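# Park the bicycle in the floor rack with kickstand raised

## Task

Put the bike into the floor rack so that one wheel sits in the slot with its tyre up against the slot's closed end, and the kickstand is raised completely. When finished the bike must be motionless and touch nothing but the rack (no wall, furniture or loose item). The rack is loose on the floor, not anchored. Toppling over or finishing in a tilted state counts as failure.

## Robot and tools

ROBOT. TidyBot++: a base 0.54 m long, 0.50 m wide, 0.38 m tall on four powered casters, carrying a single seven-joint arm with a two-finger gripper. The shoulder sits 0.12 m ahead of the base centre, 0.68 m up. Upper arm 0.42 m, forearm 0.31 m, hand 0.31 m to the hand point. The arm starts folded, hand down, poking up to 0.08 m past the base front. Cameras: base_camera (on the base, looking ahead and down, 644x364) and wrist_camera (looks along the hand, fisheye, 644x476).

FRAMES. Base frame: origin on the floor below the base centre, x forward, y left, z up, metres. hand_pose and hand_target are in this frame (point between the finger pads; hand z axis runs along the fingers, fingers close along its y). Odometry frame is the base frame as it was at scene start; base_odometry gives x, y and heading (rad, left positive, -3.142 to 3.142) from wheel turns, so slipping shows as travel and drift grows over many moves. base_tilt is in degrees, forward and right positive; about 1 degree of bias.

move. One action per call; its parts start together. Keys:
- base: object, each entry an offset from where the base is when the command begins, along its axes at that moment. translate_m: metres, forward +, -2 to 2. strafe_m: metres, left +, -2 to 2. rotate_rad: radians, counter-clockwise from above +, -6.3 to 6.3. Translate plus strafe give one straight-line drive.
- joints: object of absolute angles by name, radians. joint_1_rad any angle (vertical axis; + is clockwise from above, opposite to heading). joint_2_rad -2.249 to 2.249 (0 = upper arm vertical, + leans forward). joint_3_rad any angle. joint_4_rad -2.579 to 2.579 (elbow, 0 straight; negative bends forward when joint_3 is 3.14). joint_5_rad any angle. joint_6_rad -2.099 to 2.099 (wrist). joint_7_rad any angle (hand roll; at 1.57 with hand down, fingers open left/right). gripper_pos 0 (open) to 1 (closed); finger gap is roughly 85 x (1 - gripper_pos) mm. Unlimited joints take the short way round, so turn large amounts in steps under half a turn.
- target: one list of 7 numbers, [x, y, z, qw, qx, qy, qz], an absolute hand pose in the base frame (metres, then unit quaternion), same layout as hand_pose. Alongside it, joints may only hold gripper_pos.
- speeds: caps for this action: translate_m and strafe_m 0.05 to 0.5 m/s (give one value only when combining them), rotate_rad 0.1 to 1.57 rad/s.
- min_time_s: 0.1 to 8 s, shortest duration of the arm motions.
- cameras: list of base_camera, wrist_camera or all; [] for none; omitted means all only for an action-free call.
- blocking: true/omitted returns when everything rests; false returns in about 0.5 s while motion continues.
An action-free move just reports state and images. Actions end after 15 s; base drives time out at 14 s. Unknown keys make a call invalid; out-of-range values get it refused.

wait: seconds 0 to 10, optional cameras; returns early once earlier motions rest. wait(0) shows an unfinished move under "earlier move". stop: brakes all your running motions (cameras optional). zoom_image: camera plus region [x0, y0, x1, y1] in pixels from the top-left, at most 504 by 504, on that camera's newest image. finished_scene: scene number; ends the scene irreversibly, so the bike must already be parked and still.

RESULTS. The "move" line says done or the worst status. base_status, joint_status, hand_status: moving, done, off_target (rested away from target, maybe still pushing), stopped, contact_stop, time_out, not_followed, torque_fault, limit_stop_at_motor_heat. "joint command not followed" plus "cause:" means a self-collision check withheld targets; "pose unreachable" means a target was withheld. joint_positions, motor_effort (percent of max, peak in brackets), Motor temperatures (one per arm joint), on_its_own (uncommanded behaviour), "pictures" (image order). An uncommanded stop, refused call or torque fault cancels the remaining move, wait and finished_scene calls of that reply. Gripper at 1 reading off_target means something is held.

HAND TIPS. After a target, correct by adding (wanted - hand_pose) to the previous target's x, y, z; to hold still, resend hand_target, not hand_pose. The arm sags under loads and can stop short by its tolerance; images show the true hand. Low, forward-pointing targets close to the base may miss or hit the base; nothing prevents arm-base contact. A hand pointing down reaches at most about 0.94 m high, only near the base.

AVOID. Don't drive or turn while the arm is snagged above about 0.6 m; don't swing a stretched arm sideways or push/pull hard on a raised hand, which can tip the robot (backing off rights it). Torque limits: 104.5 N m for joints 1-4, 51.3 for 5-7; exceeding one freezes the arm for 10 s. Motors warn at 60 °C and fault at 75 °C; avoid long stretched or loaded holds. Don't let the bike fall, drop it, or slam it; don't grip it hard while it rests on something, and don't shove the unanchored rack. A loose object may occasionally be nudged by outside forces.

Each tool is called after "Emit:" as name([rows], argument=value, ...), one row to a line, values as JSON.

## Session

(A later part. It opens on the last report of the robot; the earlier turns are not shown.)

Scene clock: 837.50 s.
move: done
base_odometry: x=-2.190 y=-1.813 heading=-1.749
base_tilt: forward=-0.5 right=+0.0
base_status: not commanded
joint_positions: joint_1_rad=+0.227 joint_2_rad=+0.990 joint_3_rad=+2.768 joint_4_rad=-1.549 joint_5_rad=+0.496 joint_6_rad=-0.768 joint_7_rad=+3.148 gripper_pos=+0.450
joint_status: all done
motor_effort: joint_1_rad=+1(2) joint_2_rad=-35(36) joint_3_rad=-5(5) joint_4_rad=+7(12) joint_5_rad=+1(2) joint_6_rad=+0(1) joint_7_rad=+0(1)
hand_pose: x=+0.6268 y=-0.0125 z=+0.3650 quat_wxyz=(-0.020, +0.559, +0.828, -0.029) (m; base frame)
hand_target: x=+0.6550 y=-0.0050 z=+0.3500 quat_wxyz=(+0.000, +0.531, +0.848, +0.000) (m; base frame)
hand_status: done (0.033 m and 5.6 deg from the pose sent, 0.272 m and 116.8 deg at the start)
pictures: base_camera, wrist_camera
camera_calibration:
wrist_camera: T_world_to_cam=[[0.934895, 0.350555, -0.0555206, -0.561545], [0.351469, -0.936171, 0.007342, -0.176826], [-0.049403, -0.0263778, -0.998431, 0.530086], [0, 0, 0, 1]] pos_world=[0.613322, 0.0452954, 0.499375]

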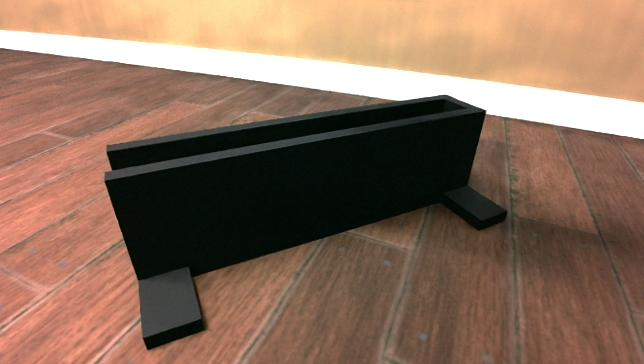

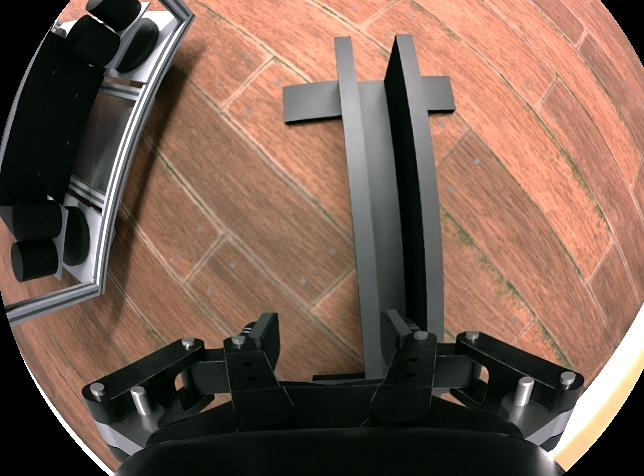

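Emit:
move(joints={"joint_1_rad": 0.009, "joint_2_rad": 1.195, "joint_3_rad": 3.14, "joint_4_rad": -1.463, "joint_5_rad": 0, "joint_6_rad": -0.484, "joint_7_rad": 3.6}, min_time_s=4, cameras=["wrist_camera"])

Scene clock: 862.97 s.
move: done
base_odometry: x=-2.190 y=-1.813 heading=-1.749
base_tilt: forward=-0.4 right=+0.0
base_status: not commanded
joint_positions: joint_1_rad=+0.021 joint_2_rad=+1.144 joint_3_rad=+3.121 joint_4_rad=-1.497 joint_5_rad=+0.047 joint_6_rad=-0.550 joint_7_rad=+3.557 gripper_pos=+0.450
joint_status: all done
motor_effort: joint_1_rad=+0(2) joint_2_rad=-36(37) joint_3_rad=-1(6) joint_4_rad=+6(8) joint_5_rad=+1(2) joint_6_rad=-1(2) joint_7_rad=+0(1)
hand_pose: x=+0.6380 y=-0.0046 z=+0.2698 quat_wxyz=(-0.019, +0.534, +0.845, -0.015) (m; base frame)
hand_target: x=+0.6564 y=-0.0025 z=+0.2467 quat_wxyz=(-0.001, +0.532, +0.847, +0.001) (m; base frame)
hand_status: not commanded
pictures: wrist_camera
camera_calibration:
wrist_camera: T_world_to_cam=[[0.912929, 0.406974, -0.0305533, -0.572517], [0.406855, -0.913435, -0.0102877, -0.203123], [-0.0320952, -0.00303886, -0.99948, 0.425096], [0, 0, 0, 1]] pos_world=[0.618953, 0.0487516, 0.405293]

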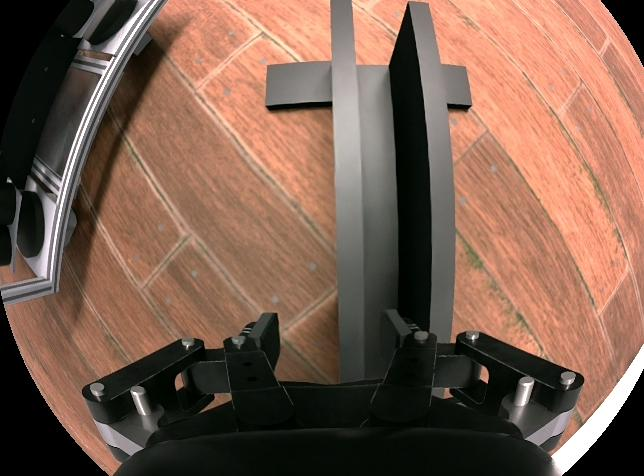

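Emit:
zoom_image(camera="wrist_camera", region=[230, 200, 450, 400])

Scaled by 2.291.

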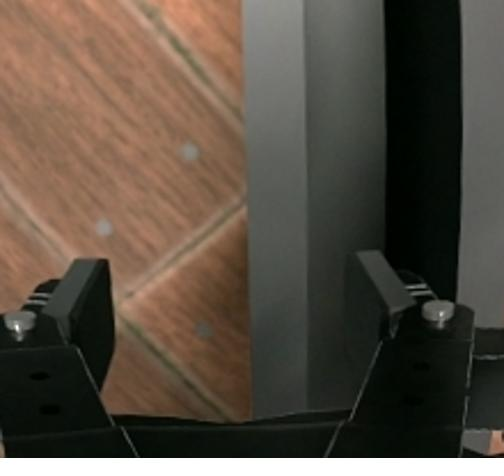

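Emit:
move(joints={"joint_1_rad": 0.03, "joint_2_rad": 1.356, "joint_3_rad": 3.155, "joint_4_rad": -1.363, "joint_5_rad": -0.04, "joint_6_rad": -0.374, "joint_7_rad": 3.6}, min_time_s=3, cameras=["all"])

Scene clock: 918.77 s.
Motor temperatures (°C): [32 28 28 31 37 41 40]
move: done
base_odometry: x=-2.190 y=-1.813 heading=-1.749
base_tilt: forward=-0.5 right=+0.0
base_status: not commanded
joint_positions: joint_1_rad=+0.021 joint_2_rad=+1.304 joint_3_rad=+3.134 joint_4_rad=-1.396 joint_5_rad=+0.006 joint_6_rad=-0.440 joint_7_rad=+3.557 gripper_pos=+0.450
joint_status: all done
motor_effort: joint_1_rad=-1(2) joint_2_rad=-38(39) joint_3_rad=-1(2) joint_4_rad=+5(7) joint_5_rad=+1(2) joint_6_rad=+0(2) joint_7_rad=+0(1)
hand_pose: x=+0.6597 y=-0.0065 z=+0.1974 quat_wxyz=(-0.001, +0.552, +0.834, +0.002) (m; base frame)
hand_target: x=+0.6740 y=-0.0190 z=+0.1737 quat_wxyz=(+0.020, +0.557, +0.830, +0.014) (m; base frame)
hand_status: not commanded
pictures: base_camera, wrist_camera
camera_calibration:
wrist_camera: T_world_to_cam=[[0.929652, 0.367992, 0.0181281, -0.614725], [0.368029, -0.929813, 0.00137472, -0.19119], [0.0173616, 0.00539364, -0.999835, 0.320993], [0, 0, 0, 1]] pos_world=[0.636271, 0.0467111, 0.332346]

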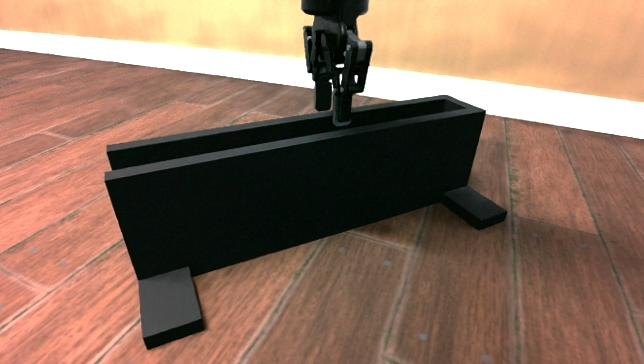

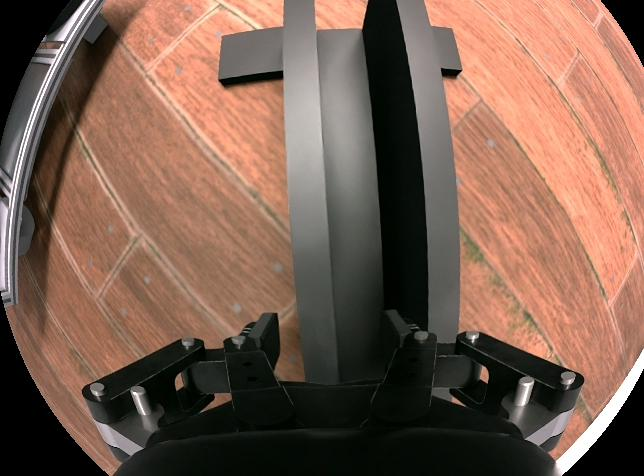

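Emit:
zoom_image(camera="wrist_camera", region=[230, 200, 450, 400])

Scaled by 2.291.

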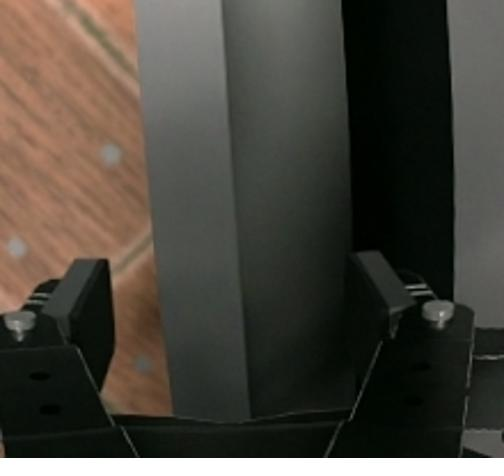

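Emit:
move(joints={"joint_1_rad": 0.037, "joint_2_rad": 1.44, "joint_3_rad": 3.155, "joint_4_rad": -1.315, "joint_5_rad": -0.04, "joint_6_rad": -0.343, "joint_7_rad": 3.66}, min_time_s=2, cameras=["wrist_camera"])

Scene clock: 955.07 s.
move: done
base_odometry: x=-2.190 y=-1.813 heading=-1.749
base_tilt: forward=-0.5 right=+0.0
base_status: not commanded
joint_positions: joint_1_rad=+0.024 joint_2_rad=+1.387 joint_3_rad=+3.135 joint_4_rad=-1.347 joint_5_rad=+0.006 joint_6_rad=-0.409 joint_7_rad=+3.617 gripper_pos=+0.450
joint_status: all done
motor_effort: joint_1_rad=+0(3) joint_2_rad=-38(39) joint_3_rad=-1(2) joint_4_rad=+5(6) joint_5_rad=+1(1) joint_6_rad=+0(2) joint_7_rad=+1(1)
hand_pose: x=+0.6562 y=-0.0081 z=+0.1586 quat_wxyz=(-0.002, +0.528, +0.849, +0.001) (m; base frame)
hand_target: x=+0.6679 y=-0.0230 z=+0.1344 quat_wxyz=(+0.019, +0.535, +0.845, +0.011) (m; base frame)
hand_status: not commanded
pictures: wrist_camera
camera_calibration:
wrist_camera: T_world_to_cam=[[0.907723, 0.419304, 0.0149209, -0.594855], [0.419355, -0.907822, -0.000368228, -0.224715], [0.0133911, 0.00659139, -0.999889, 0.28489], [0, 0, 0, 1]] pos_world=[0.630384, 0.043546, 0.293651]

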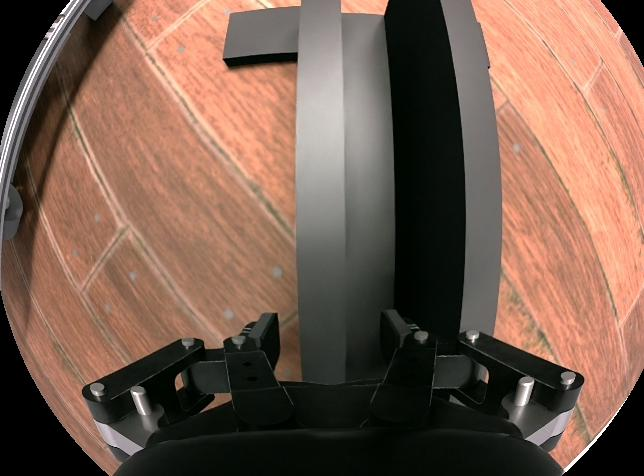

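Emit:
move(joints={"joint_2_rad": 1.52, "joint_4_rad": -1.266, "joint_6_rad": -0.315}, min_time_s=2, cameras=["all"])

Scene clock: 963.53 s.
move: done
base_odometry: x=-2.190 y=-1.813 heading=-1.749
base_tilt: forward=-0.5 right=+0.0
base_status: not commanded
joint_positions: joint_1_rad=+0.024 joint_2_rad=+1.467 joint_3_rad=+3.135 joint_4_rad=-1.298 joint_5_rad=+0.006 joint_6_rad=-0.381 joint_7_rad=+3.617 gripper_pos=+0.450
joint_status: all done
motor_effort: joint_1_rad=-1(1) joint_2_rad=-37(39) joint_3_rad=-1(1) joint_4_rad=+5(6) joint_5_rad=+1(1) joint_6_rad=+0(1) joint_7_rad=+0(1)
hand_pose: x=+0.6513 y=-0.0080 z=+0.1217 quat_wxyz=(-0.004, +0.528, +0.849, +0.001) (m; base frame)
hand_target: x=+0.6609 y=-0.0230 z=+0.0973 quat_wxyz=(+0.018, +0.534, +0.845, +0.010) (m; base frame)
hand_status: not commanded
pictures: base_camera, wrist_camera
camera_calibration:
wrist_camera: T_world_to_cam=[[0.907897, 0.419004, 0.0125955, -0.589709], [0.419057, -0.907958, -0.00178121, -0.222061], [0.0106898, 0.00689537, -0.999919, 0.249743], [0, 0, 0, 1]] pos_world=[0.625782, 0.0437468, 0.256755]

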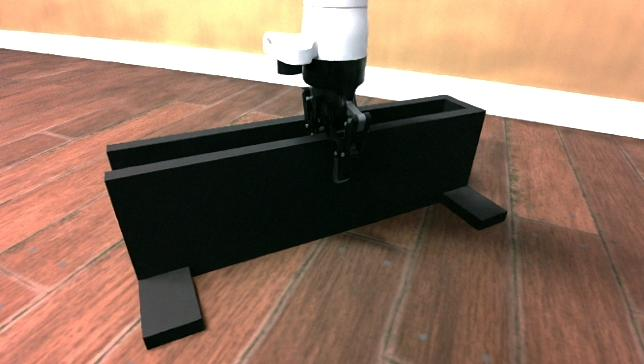

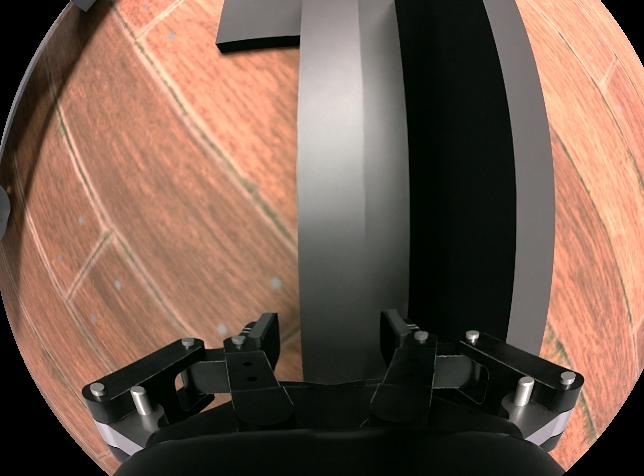

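Emit:
move(joints={"gripper_pos": 0.82}, min_time_s=2, cameras=["wrist_camera"])

Scene clock: 971.63 s.
move: done
base_odometry: x=-2.190 y=-1.813 heading=-1.749
base_tilt: forward=-0.5 right=+0.0
base_status: not commanded
joint_positions: joint_1_rad=+0.025 joint_2_rad=+1.467 joint_3_rad=+3.135 joint_4_rad=-1.297 joint_5_rad=+0.003 joint_6_rad=-0.380 joint_7_rad=+3.617 gripper_pos=+0.801
joint_status: all done
motor_effort: joint_1_rad=+0(1) joint_2_rad=-33(38) joint_3_rad=+0(1) joint_4_rad=+7(7) joint_5_rad=+1(2) joint_6_rad=+3(4) joint_7_rad=+1(1)
hand_pose: x=+0.6520 y=-0.0078 z=+0.1218 quat_wxyz=(-0.003, +0.530, +0.848, +0.002) (m; base frame)
hand_target: x=+0.6609 y=-0.0230 z=+0.0973 quat_wxyz=(+0.018, +0.534, +0.845, +0.010) (m; base frame)
hand_status: not commanded
pictures: wrist_camera
camera_calibration:
wrist_camera: T_world_to_cam=[[0.909086, 0.416359, 0.0144366, -0.591497], [0.416427, -0.909167, -0.00200203, -0.220504], [0.0122917, 0.00783181, -0.999894, 0.248783], [0, 0, 0, 1]] pos_world=[0.626488, 0.0438514, 0.256854]

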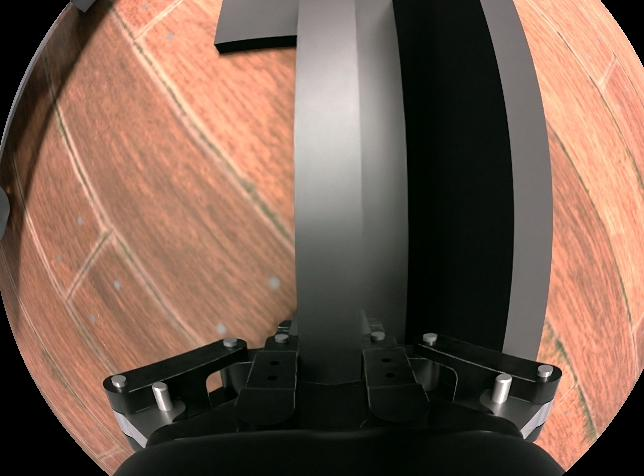

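Emit:
move(joints={"gripper_pos": 0.9}, min_time_s=1)

Scene clock: 976.63 s.
move: off_target
base_odometry: x=-2.190 y=-1.813 heading=-1.749
base_tilt: forward=-0.5 right=+0.0
base_status: not commanded
joint_positions: joint_1_rad=+0.025 joint_2_rad=+1.467 joint_3_rad=+3.135 joint_4_rad=-1.297 joint_5_rad=+0.003 joint_6_rad=-0.380 joint_7_rad=+3.617 gripper_pos=+0.807
joint_status: gripper_pos off_target (ended at +0.807, target +0.900)
motor_effort: joint_1_rad=+1(1) joint_2_rad=-33(33) joint_3_rad=+0(1) joint_4_rad=+7(7) joint_5_rad=+1(1) joint_6_rad=+4(5) joint_7_rad=+0(1)
hand_pose: x=+0.6520 y=-0.0078 z=+0.1218 quat_wxyz=(-0.003, +0.530, +0.848, +0.002) (m; base frame)
hand_target: x=+0.6609 y=-0.0230 z=+0.0973 quat_wxyz=(+0.018, +0.534, +0.845, +0.010) (m; base frame)
hand_status: not commanded
pictures: none

Emit:
move(joints={"joint_2_rad": 1.38, "joint_4_rad": -1.36, "joint_6_rad": -0.34}, min_time_s=3, cameras=["all"])

Scene clock: 988.47 s.
move: done
base_odometry: x=-2.190 y=-1.813 heading=-1.749
base_tilt: forward=-0.4 right=+0.0
base_status: not commanded
joint_positions: joint_1_rad=+0.025 joint_2_rad=+1.451 joint_3_rad=+3.137 joint_4_rad=-1.337 joint_5_rad=+0.003 joint_6_rad=-0.379 joint_7_rad=+3.618 gripper_pos=+0.807
joint_status: all done
motor_effort: joint_1_rad=+0(1) joint_2_rad=-43(44) joint_3_rad=-1(1) joint_4_rad=+5(8) joint_5_rad=+0(1) joint_6_rad=-1(5) joint_7_rad=+0(1)
hand_pose: x=+0.6375 y=-0.0091 z=+0.1259 quat_wxyz=(-0.012, +0.530, +0.848, -0.005) (m; base frame)
hand_target: x=+0.6738 y=-0.0233 z=+0.1614 quat_wxyz=(+0.027, +0.535, +0.844, +0.016) (m; base frame)
hand_status: not commanded
pictures: base_camera, wrist_camera
camera_calibration:
wrist_camera: T_world_to_cam=[[0.908993, 0.416763, -0.00630752, -0.575164], [0.4167, -0.908996, -0.00930109, -0.214966], [-0.00960987, 0.00582628, -0.999937, 0.267022], [0, 0, 0, 1]] pos_world=[0.614962, 0.0427486, 0.261378]

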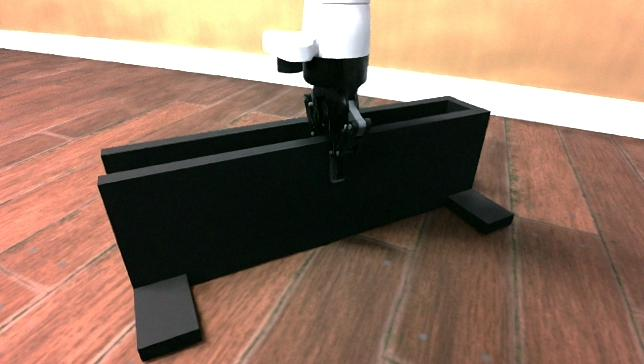

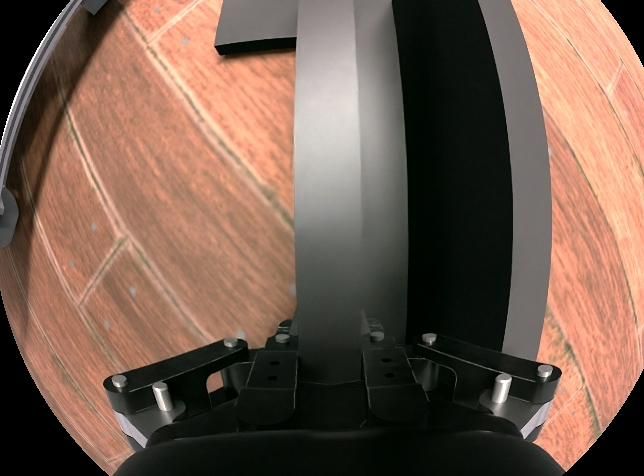

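Emit:
move(joints={"joint_2_rad": 1.32, "joint_4_rad": -1.36, "joint_6_rad": -0.4}, min_time_s=3, cameras=["base_camera"])

Scene clock: 995.80 s.
move: done
base_odometry: x=-2.190 y=-1.813 heading=-1.749
base_tilt: forward=-0.4 right=+0.0
base_status: not commanded
joint_positions: joint_1_rad=+0.025 joint_2_rad=+1.415 joint_3_rad=+3.138 joint_4_rad=-1.347 joint_5_rad=+0.003 joint_6_rad=-0.379 joint_7_rad=+3.619 gripper_pos=+0.807
joint_status: all done
motor_effort: joint_1_rad=+0(1) joint_2_rad=-47(48) joint_3_rad=-1(2) joint_4_rad=+8(8) joint_5_rad=+1(1) joint_6_rad=+1(2) joint_7_rad=+0(1)
hand_pose: x=+0.6511 y=-0.0100 z=+0.1439 quat_wxyz=(+0.000, +0.529, +0.848, +0.001) (m; base frame)
hand_target: x=+0.6854 y=-0.0230 z=+0.1939 quat_wxyz=(+0.026, +0.535, +0.845, +0.017) (m; base frame)
hand_status: not commanded
pictures: base_camera

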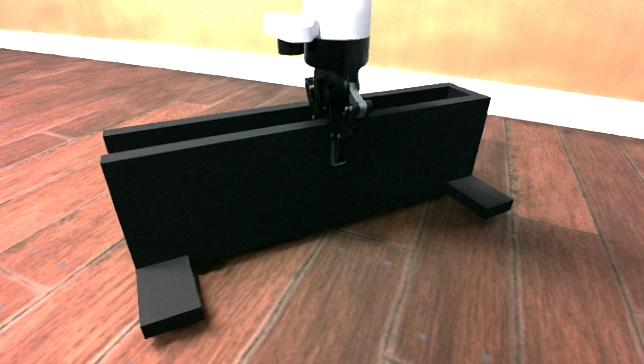

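Emit:
move(joints={"joint_2_rad": 1.2, "joint_4_rad": -1.44, "joint_6_rad": -0.438}, min_time_s=3, cameras=["base_camera"])

Scene clock: 1008.00 s.
move: done
base_odometry: x=-2.190 y=-1.813 heading=-1.749
base_tilt: forward=-0.4 right=+0.0
base_status: not commanded
joint_positions: joint_1_rad=+0.025 joint_2_rad=+1.295 joint_3_rad=+3.138 joint_4_rad=-1.429 joint_5_rad=+0.003 joint_6_rad=-0.384 joint_7_rad=+3.619 gripper_pos=+0.807
joint_status: all done
motor_effort: joint_1_rad=+0(1) joint_2_rad=-47(49) joint_3_rad=-1(1) joint_4_rad=+8(9) joint_5_rad=+1(1) joint_6_rad=+2(3) joint_7_rad=+0(1)
hand_pose: x=+0.6615 y=-0.0103 z=+0.1978 quat_wxyz=(+0.014, +0.529, +0.848, +0.010) (m; base frame)
hand_target: x=+0.6818 y=-0.0224 z=+0.2478 quat_wxyz=(+0.027, +0.535, +0.844, +0.018) (m; base frame)
hand_status: not commanded
pictures: base_camera

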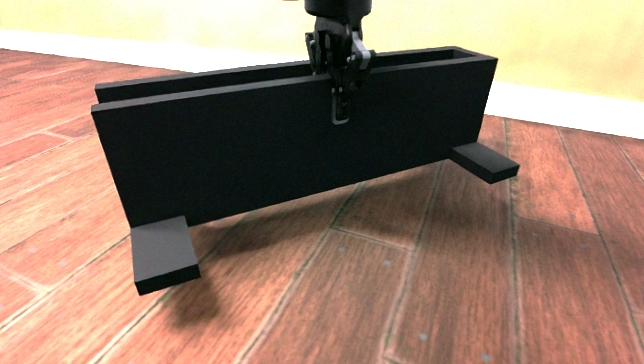

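Emit:
move(base={"translate_m": -0.5}, speeds={"translate_m": 0.2})

Emit:
move(base={"rotate_rad": 1.05}, speeds={"rotate_rad": 0.3}, cameras=["all"])

Scene clock: 1058.33 s.
move: done
base_odometry: x=-2.102 y=-1.321 heading=-1.749
base_tilt: forward=-0.4 right=+0.0
base_status: done
joint_positions: joint_1_rad=+0.028 joint_2_rad=+1.289 joint_3_rad=+3.140 joint_4_rad=-1.441 joint_5_rad=+0.002 joint_6_rad=-0.393 joint_7_rad=+3.619 gripper_pos=+0.807
joint_status: not commanded
motor_effort: joint_1_rad=+0(2) joint_2_rad=-47(49) joint_3_rad=-1(2) joint_4_rad=+8(10) joint_5_rad=+1(1) joint_6_rad=+2(3) joint_7_rad=+0(1)
hand_pose: x=+0.6544 y=-0.0129 z=+0.1995 quat_wxyz=(+0.008, +0.531, +0.847, +0.005) (m; base frame)
hand_target: x=+0.6818 y=-0.0224 z=+0.2478 quat_wxyz=(+0.027, +0.535, +0.844, +0.018) (m; base frame)
hand_status: not commanded
pictures: none

Scene clock: 1062.77 s.
move: done
base_odometry: x=-2.101 y=-1.321 heading=-0.700
base_tilt: forward=-0.5 right=+0.0
base_status: done
joint_positions: joint_1_rad=+0.035 joint_2_rad=+1.289 joint_3_rad=+3.150 joint_4_rad=-1.441 joint_5_rad=+0.000 joint_6_rad=-0.393 joint_7_rad=+3.620 gripper_pos=+0.807
joint_status: not commanded
motor_effort: joint_1_rad=+0(4) joint_2_rad=-47(48) joint_3_rad=-1(3) joint_4_rad=+8(9) joint_5_rad=+1(1) joint_6_rad=+1(2) joint_7_rad=+0(1)
hand_pose: x=+0.6541 y=-0.0229 z=+0.1994 quat_wxyz=(+0.010, +0.535, +0.845, +0.001) (m; base frame)
hand_target: x=+0.6818 y=-0.0224 z=+0.2478 quat_wxyz=(+0.027, +0.535, +0.844, +0.018) (m; base frame)
hand_status: not commanded
pictures: base_camera, wrist_camera
camera_calibration:
wrist_camera: T_world_to_cam=[[0.914195, 0.40432, 0.0278041, -0.5945], [0.40387, -0.914587, 0.0204901, -0.231427], [0.0337138, -0.00750271, -0.999403, 0.312122], [0, 0, 0, 1]] pos_world=[0.626433, 0.03105, 0.333207]

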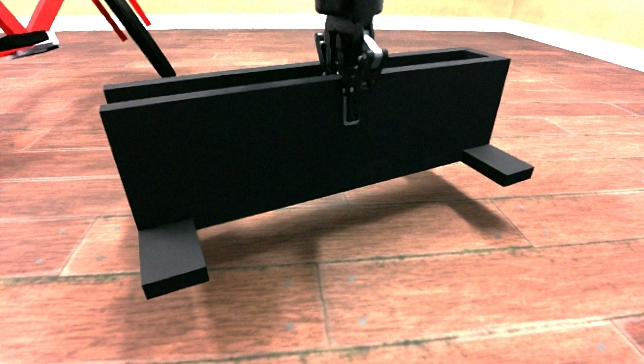

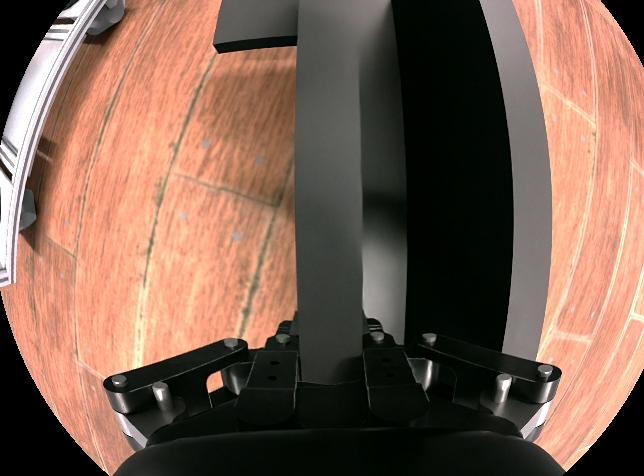

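Emit:
move(base={"translate_m": 1.18, "strafe_m": -0.548}, speeds={"translate_m": 0.25})

Emit:
move(base={"rotate_rad": 0.84}, speeds={"rotate_rad": 0.3}, cameras=["all"])

Scene clock: 1077.20 s.
move: done
base_odometry: x=-1.551 y=-2.500 heading=-0.699
base_tilt: forward=-0.5 right=+0.0
base_status: done
joint_positions: joint_1_rad=+0.036 joint_2_rad=+1.286 joint_3_rad=+3.150 joint_4_rad=-1.443 joint_5_rad=+0.000 joint_6_rad=-0.396 joint_7_rad=+3.620 gripper_pos=+0.807
joint_status: not commanded
motor_effort: joint_1_rad=+0(2) joint_2_rad=-47(49) joint_3_rad=-1(2) joint_4_rad=+8(10) joint_5_rad=+1(1) joint_6_rad=+2(3) joint_7_rad=+0(1)
hand_pose: x=+0.6533 y=-0.0234 z=+0.2004 quat_wxyz=(+0.009, +0.536, +0.844, +0.001) (m; base frame)
hand_target: x=+0.6818 y=-0.0224 z=+0.2478 quat_wxyz=(+0.027, +0.535, +0.844, +0.018) (m; base frame)
hand_status: not commanded
pictures: none

Scene clock: 1080.93 s.
move: done
base_odometry: x=-1.551 y=-2.500 heading=+0.141
base_tilt: forward=-0.5 right=+0.0
base_status: done
joint_positions: joint_1_rad=+0.035 joint_2_rad=+1.286 joint_3_rad=+3.152 joint_4_rad=-1.443 joint_5_rad=-0.001 joint_6_rad=-0.396 joint_7_rad=+3.621 gripper_pos=+0.807
joint_status: not commanded
motor_effort: joint_1_rad=-1(5) joint_2_rad=-47(48) joint_3_rad=-1(4) joint_4_rad=+8(9) joint_5_rad=+1(2) joint_6_rad=+1(2) joint_7_rad=+0(1)
hand_pose: x=+0.6533 y=-0.0237 z=+0.2004 quat_wxyz=(+0.009, +0.536, +0.844, +0.000) (m; base frame)
hand_target: x=+0.6818 y=-0.0224 z=+0.2478 quat_wxyz=(+0.027, +0.535, +0.844, +0.018) (m; base frame)
hand_status: not commanded
pictures: base_camera, wrist_camera
camera_calibration:
wrist_camera: T_world_to_cam=[[0.91454, 0.403682, 0.0256387, -0.593297], [0.403243, -0.914859, 0.0207016, -0.231462], [0.0318126, -0.00859383, -0.999457, 0.314275], [0, 0, 0, 1]] pos_world=[0.625931, 0.0304495, 0.334108]

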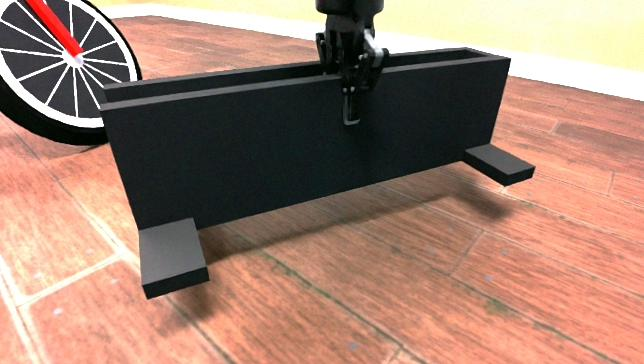

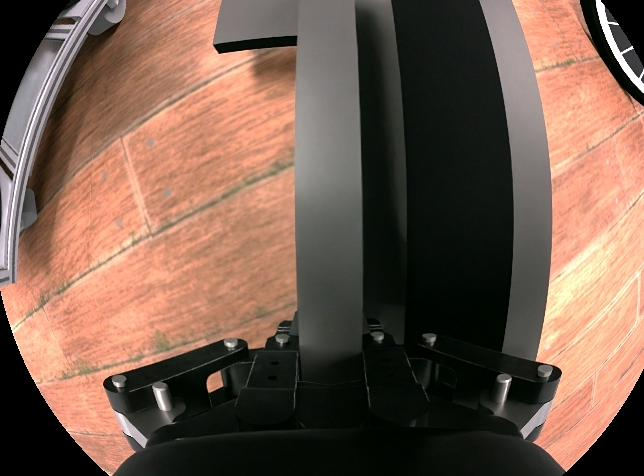

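Emit:
move(base={"translate_m": 0.611, "strafe_m": -0.035, "rotate_rad": -0.065}, speeds={"translate_m": 0.2, "rotate_rad": 0.1}, cameras=["all"])

Scene clock: 1137.93 s.
move: done
base_odometry: x=-0.941 y=-2.449 heading=+0.075
base_tilt: forward=-0.4 right=+0.0
base_status: done
joint_positions: joint_1_rad=+0.040 joint_2_rad=+1.285 joint_3_rad=+3.152 joint_4_rad=-1.444 joint_5_rad=-0.001 joint_6_rad=-0.397 joint_7_rad=+3.621 gripper_pos=+0.807
joint_status: not commanded
motor_effort: joint_1_rad=+0(4) joint_2_rad=-47(49) joint_3_rad=-1(2) joint_4_rad=+8(10) joint_5_rad=+1(1) joint_6_rad=+1(3) joint_7_rad=+0(1)
hand_pose: x=+0.6525 y=-0.0263 z=+0.2009 quat_wxyz=(+0.009, +0.538, +0.843, -0.001) (m; base frame)
hand_target: x=+0.6818 y=-0.0224 z=+0.2478 quat_wxyz=(+0.027, +0.535, +0.844, +0.018) (m; base frame)
hand_status: not commanded
pictures: base_camera, wrist_camera
camera_calibration:
wrist_camera: T_world_to_cam=[[0.91649, 0.399339, 0.0239571, -0.592609], [0.398929, -0.91676, 0.0201771, -0.230616], [0.0300204, -0.00893489, -0.999509, 0.315914], [0, 0, 0, 1]] pos_world=[0.625636, 0.0280548, 0.334609]

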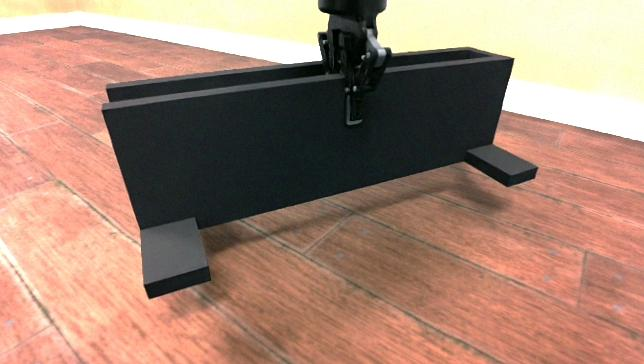

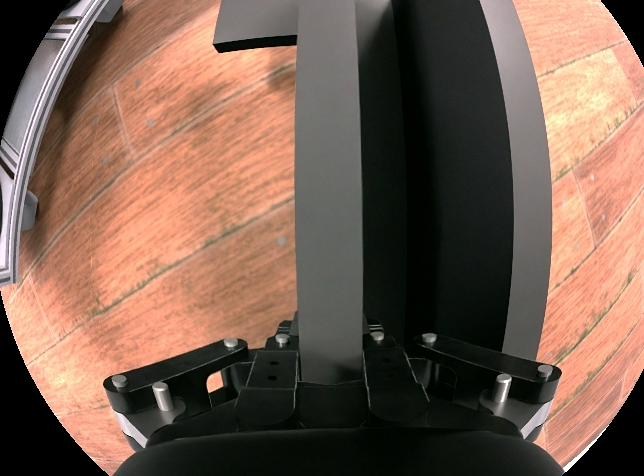

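Emit:
move(joints={"joint_2_rad": 1.345, "joint_4_rad": -1.321, "joint_6_rad": -0.426}, min_time_s=3)

Emit:
move(joints={"joint_2_rad": 1.385, "joint_4_rad": -1.295, "joint_6_rad": -0.42}, min_time_s=2, cameras=["base_camera"])

Scene clock: 1152.87 s.
move: done
base_odometry: x=-0.941 y=-2.449 heading=+0.075
base_tilt: forward=-0.5 right=+0.0
base_status: not commanded
joint_positions: joint_1_rad=+0.040 joint_2_rad=+1.345 joint_3_rad=+3.152 joint_4_rad=-1.375 joint_5_rad=-0.001 joint_6_rad=-0.397 joint_7_rad=+3.621 gripper_pos=+0.807
joint_status: all done
motor_effort: joint_1_rad=+0(2) joint_2_rad=-48(49) joint_3_rad=-1(1) joint_4_rad=+8(10) joint_5_rad=+1(1) joint_6_rad=+2(3) joint_7_rad=+1(1)
hand_pose: x=+0.6647 y=-0.0268 z=+0.1778 quat_wxyz=(+0.013, +0.537, +0.843, +0.002) (m; base frame)
hand_target: x=+0.6881 y=-0.0228 z=+0.1855 quat_wxyz=(+0.021, +0.534, +0.845, +0.014) (m; base frame)
hand_status: not commanded
pictures: none

Scene clock: 1155.17 s.
move: done
base_odometry: x=-0.941 y=-2.449 heading=+0.075
base_tilt: forward=-0.5 right=+0.0
base_status: not commanded
joint_positions: joint_1_rad=+0.040 joint_2_rad=+1.384 joint_3_rad=+3.152 joint_4_rad=-1.348 joint_5_rad=-0.001 joint_6_rad=-0.397 joint_7_rad=+3.621 gripper_pos=+0.807
joint_status: all done
motor_effort: joint_1_rad=+0(1) joint_2_rad=-48(49) joint_3_rad=-1(1) joint_4_rad=+8(10) joint_5_rad=+1(1) joint_6_rad=+1(3) joint_7_rad=+0(1)
hand_pose: x=+0.6605 y=-0.0267 z=+0.1601 quat_wxyz=(+0.008, +0.537, +0.843, -0.001) (m; base frame)
hand_target: x=+0.6852 y=-0.0227 z=+0.1669 quat_wxyz=(+0.017, +0.534, +0.845, +0.012) (m; base frame)
hand_status: not commanded
pictures: base_camera

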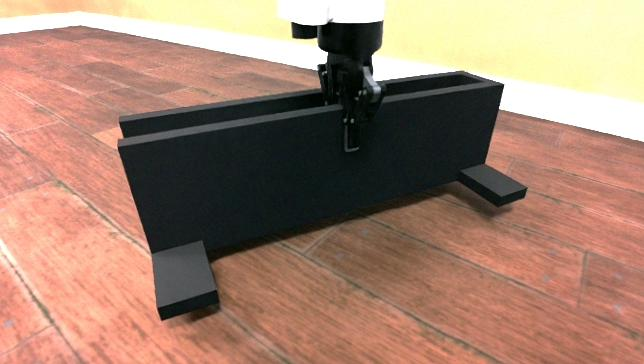

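Emit:
move(joints={"joint_2_rad": 1.435, "joint_4_rad": -1.265, "joint_6_rad": -0.405}, min_time_s=2)

Emit:
move(joints={"joint_2_rad": 1.46, "joint_4_rad": -1.25, "joint_6_rad": -0.395}, min_time_s=2, cameras=["base_camera"])

Scene clock: 1165.57 s.
move: done
base_odometry: x=-0.941 y=-2.449 heading=+0.075
base_tilt: forward=-0.4 right=+0.0
base_status: not commanded
joint_positions: joint_1_rad=+0.040 joint_2_rad=+1.434 joint_3_rad=+3.152 joint_4_rad=-1.317 joint_5_rad=-0.001 joint_6_rad=-0.397 joint_7_rad=+3.621 gripper_pos=+0.807
joint_status: all done
motor_effort: joint_1_rad=-1(1) joint_2_rad=-48(49) joint_3_rad=-1(1) joint_4_rad=+7(10) joint_5_rad=+1(1) joint_6_rad=+1(3) joint_7_rad=+0(1)
hand_pose: x=+0.6532 y=-0.0263 z=+0.1372 quat_wxyz=(+0.000, +0.537, +0.843, -0.006) (m; base frame)
hand_target: x=+0.6813 y=-0.0227 z=+0.1433 quat_wxyz=(+0.015, +0.534, +0.845, +0.010) (m; base frame)
hand_status: not commanded
pictures: none

Scene clock: 1167.87 s.
move: done
base_odometry: x=-0.941 y=-2.449 heading=+0.075
base_tilt: forward=-0.4 right=+0.0
base_status: not commanded
joint_positions: joint_1_rad=+0.040 joint_2_rad=+1.455 joint_3_rad=+3.152 joint_4_rad=-1.301 joint_5_rad=-0.001 joint_6_rad=-0.397 joint_7_rad=+3.621 gripper_pos=+0.807
joint_status: all done
motor_effort: joint_1_rad=+0(1) joint_2_rad=-47(49) joint_3_rad=+0(1) joint_4_rad=+7(9) joint_5_rad=+1(2) joint_6_rad=+1(2) joint_7_rad=+1(1)
hand_pose: x=+0.6509 y=-0.0262 z=+0.1277 quat_wxyz=(-0.003, +0.537, +0.844, -0.007) (m; base frame)
hand_target: x=+0.6797 y=-0.0228 z=+0.1316 quat_wxyz=(+0.015, +0.534, +0.845, +0.010) (m; base frame)
hand_status: not commanded
pictures: base_camera

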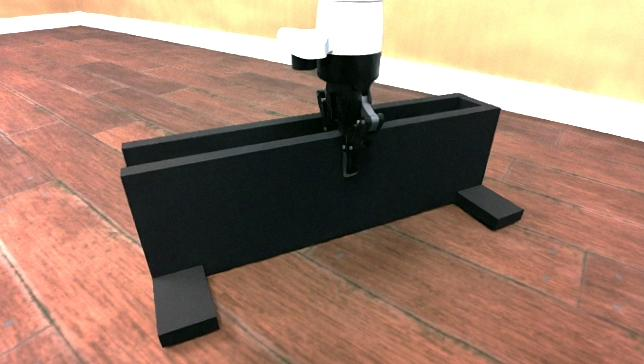

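Emit:
move(joints={"joint_2_rad": 1.48, "joint_4_rad": -1.238, "joint_6_rad": -0.385}, min_time_s=2)

Emit:
move(joints={"joint_2_rad": 1.5, "joint_4_rad": -1.228, "joint_6_rad": -0.375}, min_time_s=2, cameras=["all"])

Scene clock: 1175.40 s.
move: done
base_odometry: x=-0.941 y=-2.449 heading=+0.075
base_tilt: forward=-0.4 right=+0.0
base_status: not commanded
joint_positions: joint_1_rad=+0.040 joint_2_rad=+1.464 joint_3_rad=+3.152 joint_4_rad=-1.288 joint_5_rad=-0.001 joint_6_rad=-0.397 joint_7_rad=+3.621 gripper_pos=+0.807
joint_status: all done
motor_effort: joint_1_rad=+0(1) joint_2_rad=-45(48) joint_3_rad=+0(1) joint_4_rad=+7(9) joint_5_rad=+1(2) joint_6_rad=+1(2) joint_7_rad=+0(1)
hand_pose: x=+0.6541 y=-0.0264 z=+0.1245 quat_wxyz=(-0.001, +0.537, +0.844, -0.006) (m; base frame)
hand_target: x=+0.6789 y=-0.0228 z=+0.1222 quat_wxyz=(+0.016, +0.534, +0.845, +0.010) (m; base frame)
hand_status: not commanded
pictures: none

Scene clock: 1177.70 s.
move: done
base_odometry: x=-0.941 y=-2.449 heading=+0.075
base_tilt: forward=-0.5 right=+0.0
base_status: not commanded
joint_positions: joint_1_rad=+0.040 joint_2_rad=+1.471 joint_3_rad=+3.152 joint_4_rad=-1.275 joint_5_rad=-0.001 joint_6_rad=-0.397 joint_7_rad=+3.621 gripper_pos=+0.807
joint_status: all done
motor_effort: joint_1_rad=-1(1) joint_2_rad=-43(46) joint_3_rad=+1(1) joint_4_rad=+7(8) joint_5_rad=+2(2) joint_6_rad=+1(2) joint_7_rad=+0(0)
hand_pose: x=+0.6581 y=-0.0265 z=+0.1225 quat_wxyz=(+0.002, +0.537, +0.844, -0.005) (m; base frame)
hand_target: x=+0.6767 y=-0.0229 z=+0.1125 quat_wxyz=(+0.016, +0.534, +0.845, +0.010) (m; base frame)
hand_status: not commanded
pictures: base_camera, wrist_camera
camera_calibration:
wrist_camera: T_world_to_cam=[[0.916037, 0.400973, 0.00986248, -0.593617], [0.400832, -0.91605, 0.0136566, -0.231855], [0.0145105, -0.00855674, -0.999858, 0.247742], [0, 0, 0, 1]] pos_world=[0.633115, 0.0277531, 0.256728]

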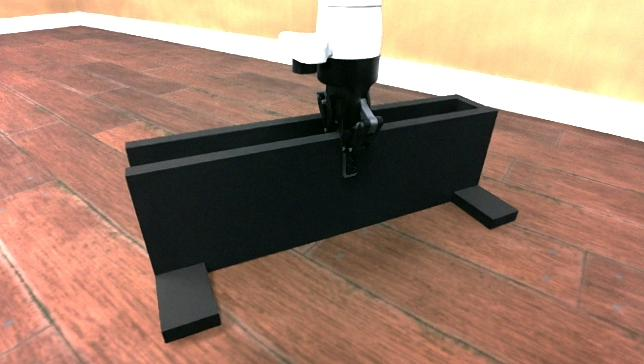

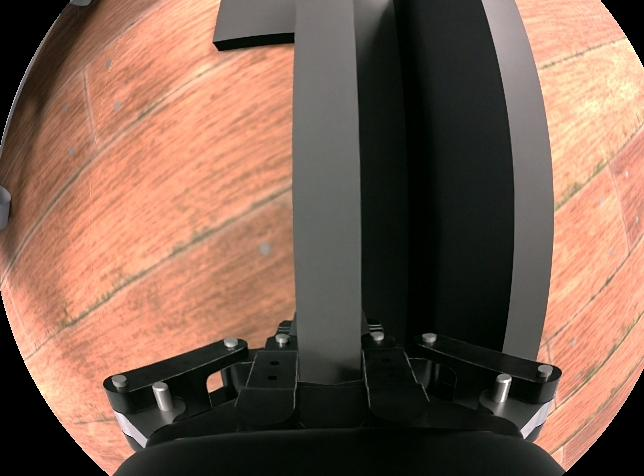

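Emit:
move(joints={"joint_2_rad": 1.52, "joint_4_rad": -1.225, "joint_6_rad": -0.36}, min_time_s=2)

Emit:
move(joints={"gripper_pos": 0.45}, min_time_s=2, cameras=["all"])

Scene clock: 1186.40 s.
move: done
base_odometry: x=-0.941 y=-2.449 heading=+0.075
base_tilt: forward=-0.5 right=+0.0
base_status: not commanded
joint_positions: joint_1_rad=+0.040 joint_2_rad=+1.472 joint_3_rad=+3.152 joint_4_rad=-1.273 joint_5_rad=-0.001 joint_6_rad=-0.397 joint_7_rad=+3.621 gripper_pos=+0.807
joint_status: all done
motor_effort: joint_1_rad=-1(2) joint_2_rad=-40(44) joint_3_rad=+0(1) joint_4_rad=+7(9) joint_5_rad=+2(2) joint_6_rad=+2(3) joint_7_rad=+0(0)
hand_pose: x=+0.6582 y=-0.0265 z=+0.1220 quat_wxyz=(+0.002, +0.537, +0.844, -0.004) (m; base frame)
hand_target: x=+0.6717 y=-0.0229 z=+0.1020 quat_wxyz=(+0.016, +0.534, +0.845, +0.010) (m; base frame)
hand_status: not commanded
pictures: none

Scene clock: 1187.20 s.
move: done
base_odometry: x=-0.941 y=-2.449 heading=+0.075
base_tilt: forward=-0.5 right=+0.0
base_status: not commanded
joint_positions: joint_1_rad=+0.040 joint_2_rad=+1.475 joint_3_rad=+3.152 joint_4_rad=-1.256 joint_5_rad=-0.001 joint_6_rad=-0.397 joint_7_rad=+3.621 gripper_pos=+0.450
joint_status: all done
motor_effort: joint_1_rad=+1(2) joint_2_rad=-39(40) joint_3_rad=-1(2) joint_4_rad=+7(7) joint_5_rad=+1(2) joint_6_rad=+2(3) joint_7_rad=+0(1)
hand_pose: x=+0.6670 y=-0.0268 z=+0.1227 quat_wxyz=(+0.008, +0.537, +0.844, -0.001) (m; base frame)
hand_target: x=+0.6717 y=-0.0229 z=+0.1020 quat_wxyz=(+0.016, +0.534, +0.845, +0.010) (m; base frame)
hand_status: not commanded
pictures: base_camera, wrist_camera
camera_calibration:
wrist_camera: T_world_to_cam=[[0.915692, 0.401212, 0.0231678, -0.603121], [0.400817, -0.915941, 0.0199259, -0.236543], [0.0292149, -0.00895997, -0.999533, 0.237935], [0, 0, 0, 1]] pos_world=[0.640132, 0.0274524, 0.25651]

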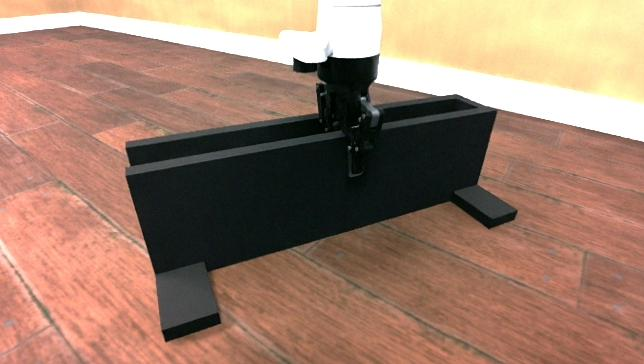

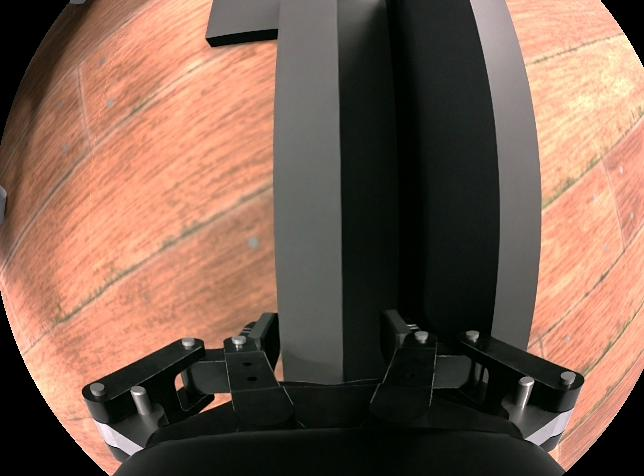

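Emit:
move(joints={"joint_2_rad": 1.152, "joint_4_rad": -1.415, "joint_6_rad": -0.551}, min_time_s=3, cameras=["wrist_camera"])

Scene clock: 1201.73 s.
move: done
base_odometry: x=-0.941 y=-2.449 heading=+0.075
base_tilt: forward=-0.5 right=+0.0
base_status: not commanded
joint_positions: joint_1_rad=+0.040 joint_2_rad=+1.176 joint_3_rad=+3.152 joint_4_rad=-1.388 joint_5_rad=-0.001 joint_6_rad=-0.487 joint_7_rad=+3.621 gripper_pos=+0.450
joint_status: all done
motor_effort: joint_1_rad=+0(2) joint_2_rad=-38(42) joint_3_rad=+0(2) joint_4_rad=+8(9) joint_5_rad=+1(1) joint_6_rad=+1(3) joint_7_rad=+0(1)
hand_pose: x=+0.7067 y=-0.0283 z=+0.2701 quat_wxyz=(+0.042, +0.537, +0.842, +0.019) (m; base frame)
hand_target: x=+0.6814 y=-0.0210 z=+0.2777 quat_wxyz=(+0.008, +0.535, +0.845, +0.010) (m; base frame)
hand_status: not commanded
pictures: wrist_camera
camera_calibration:
wrist_camera: T_world_to_cam=[[0.912103, 0.399345, 0.092685, -0.658583], [0.395996, -0.916728, 0.0528858, -0.262277], [0.106087, -0.0115345, -0.99429, 0.328283], [0, 0, 0, 1]] pos_world=[0.669731, 0.0263518, 0.40132]

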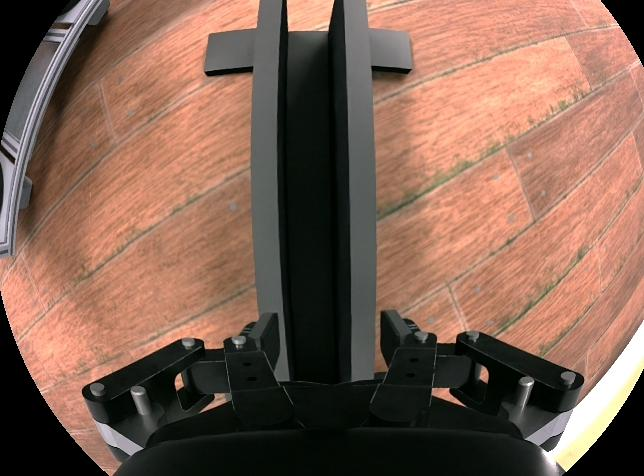

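Emit:
move(joints={"joint_1_rad": 0, "joint_2_rad": -0.34, "joint_3_rad": 3.14, "joint_4_rad": -1.8, "joint_5_rad": 0, "joint_6_rad": -0.56, "joint_7_rad": 1.57}, min_time_s=4)

Emit:
move(base={"translate_m": -0.45, "rotate_rad": 0.6}, speeds={"translate_m": 0.3}, cameras=["all"])

Scene clock: 1213.20 s.
move: done
base_odometry: x=-0.941 y=-2.449 heading=+0.075
base_tilt: forward=-0.5 right=+0.0
base_status: not commanded
joint_positions: joint_1_rad=+0.013 joint_2_rad=-0.332 joint_3_rad=+3.152 joint_4_rad=-1.764 joint_5_rad=-0.001 joint_6_rad=-0.490 joint_7_rad=+1.614 gripper_pos=+0.450
joint_status: all done
motor_effort: joint_1_rad=+0(2) joint_2_rad=-8(42) joint_3_rad=+0(1) joint_4_rad=+18(19) joint_5_rad=+1(2) joint_6_rad=+8(9) joint_7_rad=+1(1)
hand_pose: x=+0.5856 y=-0.0101 z=+1.0159 quat_wxyz=(+0.017, +0.820, +0.007, +0.572) (m; base frame)
hand_target: x=+0.5715 y=+0.0022 z=+0.9780 quat_wxyz=(+0.000, +0.847, +0.000, +0.532) (m; base frame)
hand_status: not commanded
pictures: none

Scene clock: 1215.80 s.
move: done
base_odometry: x=-1.390 y=-2.483 heading=+0.676
base_tilt: forward=-0.5 right=+0.0
base_status: done
joint_positions: joint_1_rad=+0.003 joint_2_rad=-0.334 joint_3_rad=+3.145 joint_4_rad=-1.765 joint_5_rad=-0.001 joint_6_rad=-0.491 joint_7_rad=+1.613 gripper_pos=+0.450
joint_status: not commanded
motor_effort: joint_1_rad=+1(2) joint_2_rad=-8(11) joint_3_rad=+0(2) joint_4_rad=+18(19) joint_5_rad=+1(2) joint_6_rad=+8(9) joint_7_rad=+1(1)
hand_pose: x=+0.5846 y=-0.0019 z=+1.0162 quat_wxyz=(+0.013, +0.820, +0.014, +0.573) (m; base frame)
hand_target: x=+0.5715 y=+0.0022 z=+0.9780 quat_wxyz=(+0.000, +0.847, +0.000, +0.532) (m; base frame)
hand_status: not commanded
pictures: base_camera, wrist_camera
camera_calibration:
wrist_camera: T_world_to_cam=[[-0.0147806, -0.999717, 0.0186544, -0.0124617], [-0.348511, -0.0123356, -0.937224, 1.21397], [0.937188, -0.0203539, -0.34823, -0.0591308], [0, 0, 0, 1]] pos_world=[0.478313, 0.00131332, 1.1174]

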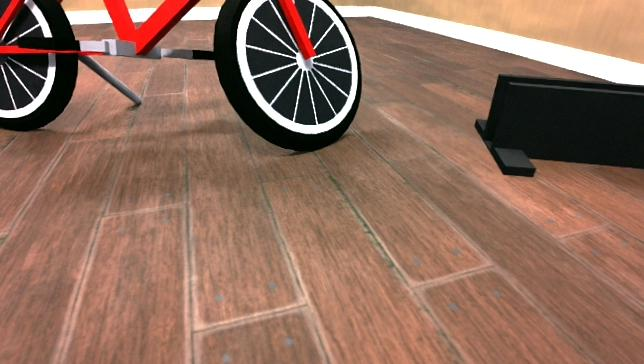

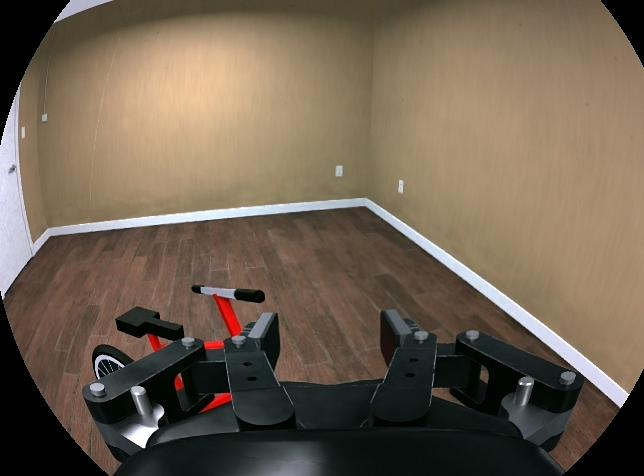

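Emit:
move(joints={"joint_6_rad": -1.05, "joint_7_rad": 1.55}, min_time_s=1.5, cameras=["all"])

Scene clock: 1222.67 s.
move: done
base_odometry: x=-1.390 y=-2.483 heading=+0.676
base_tilt: forward=-0.5 right=+0.0
base_status: not commanded
joint_positions: joint_1_rad=+0.003 joint_2_rad=-0.334 joint_3_rad=+3.145 joint_4_rad=-1.767 joint_5_rad=-0.001 joint_6_rad=-0.980 joint_7_rad=+1.593 gripper_pos=+0.450
joint_status: all done
motor_effort: joint_1_rad=+0(1) joint_2_rad=-7(8) joint_3_rad=+0(0) joint_4_rad=+17(18) joint_5_rad=+1(1) joint_6_rad=+6(9) joint_7_rad=+0(1)
hand_pose: x=+0.4997 y=-0.0011 z=+0.8903 quat_wxyz=(+0.004, +0.934, +0.007, +0.356) (m; base frame)
hand_target: x=+0.4749 y=+0.0020 z=+0.8620 quat_wxyz=(-0.003, +0.951, -0.009, +0.311) (m; base frame)
hand_status: not commanded
pictures: base_camera, wrist_camera
camera_calibration:
wrist_camera: T_world_to_cam=[[-0.0186082, -0.999803, 0.00688855, 0.00182661], [-0.749259, 0.0093825, -0.662211, 1.02187], [0.662016, -0.0174838, -0.749286, 0.471206], [0, 0, 0, 1]] pos_world=[0.453731, 0.000477071, 1.02975]

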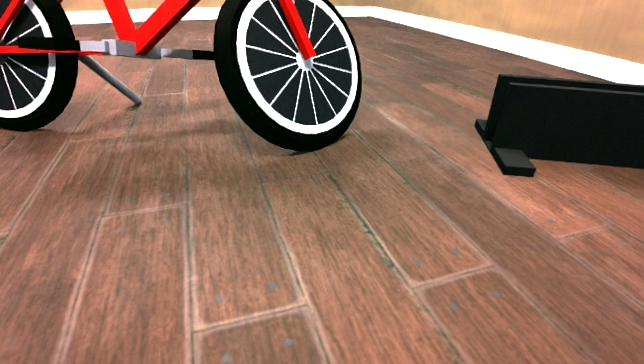

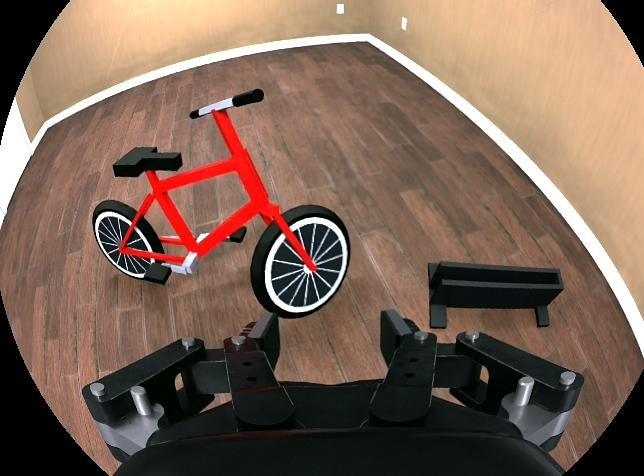

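Emit:
zoom_image(camera="wrist_camera", region=[80, 80, 360, 330])

Emit:
zoom_image(camera="base_camera", region=[0, 0, 380, 180])

Emit:
zoom_image(camera="wrist_camera", region=[410, 240, 580, 340])

Scaled by 1.800.

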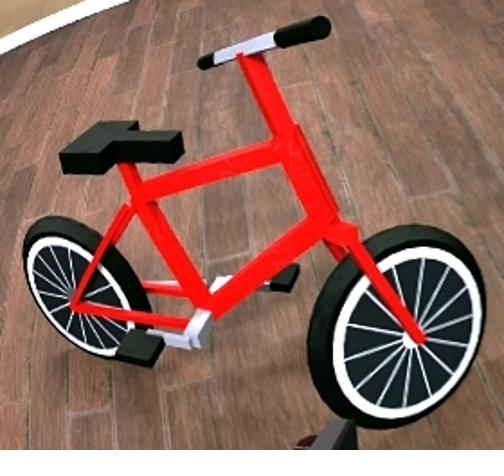

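Scaled by 1.326.

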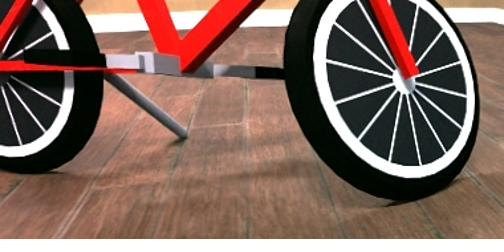

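Scaled by 2.965.

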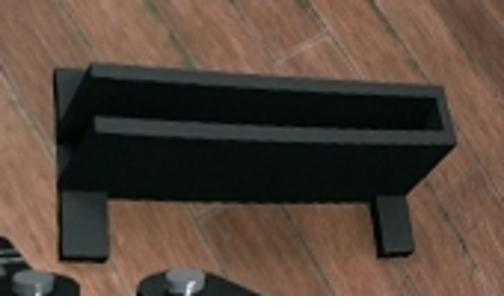

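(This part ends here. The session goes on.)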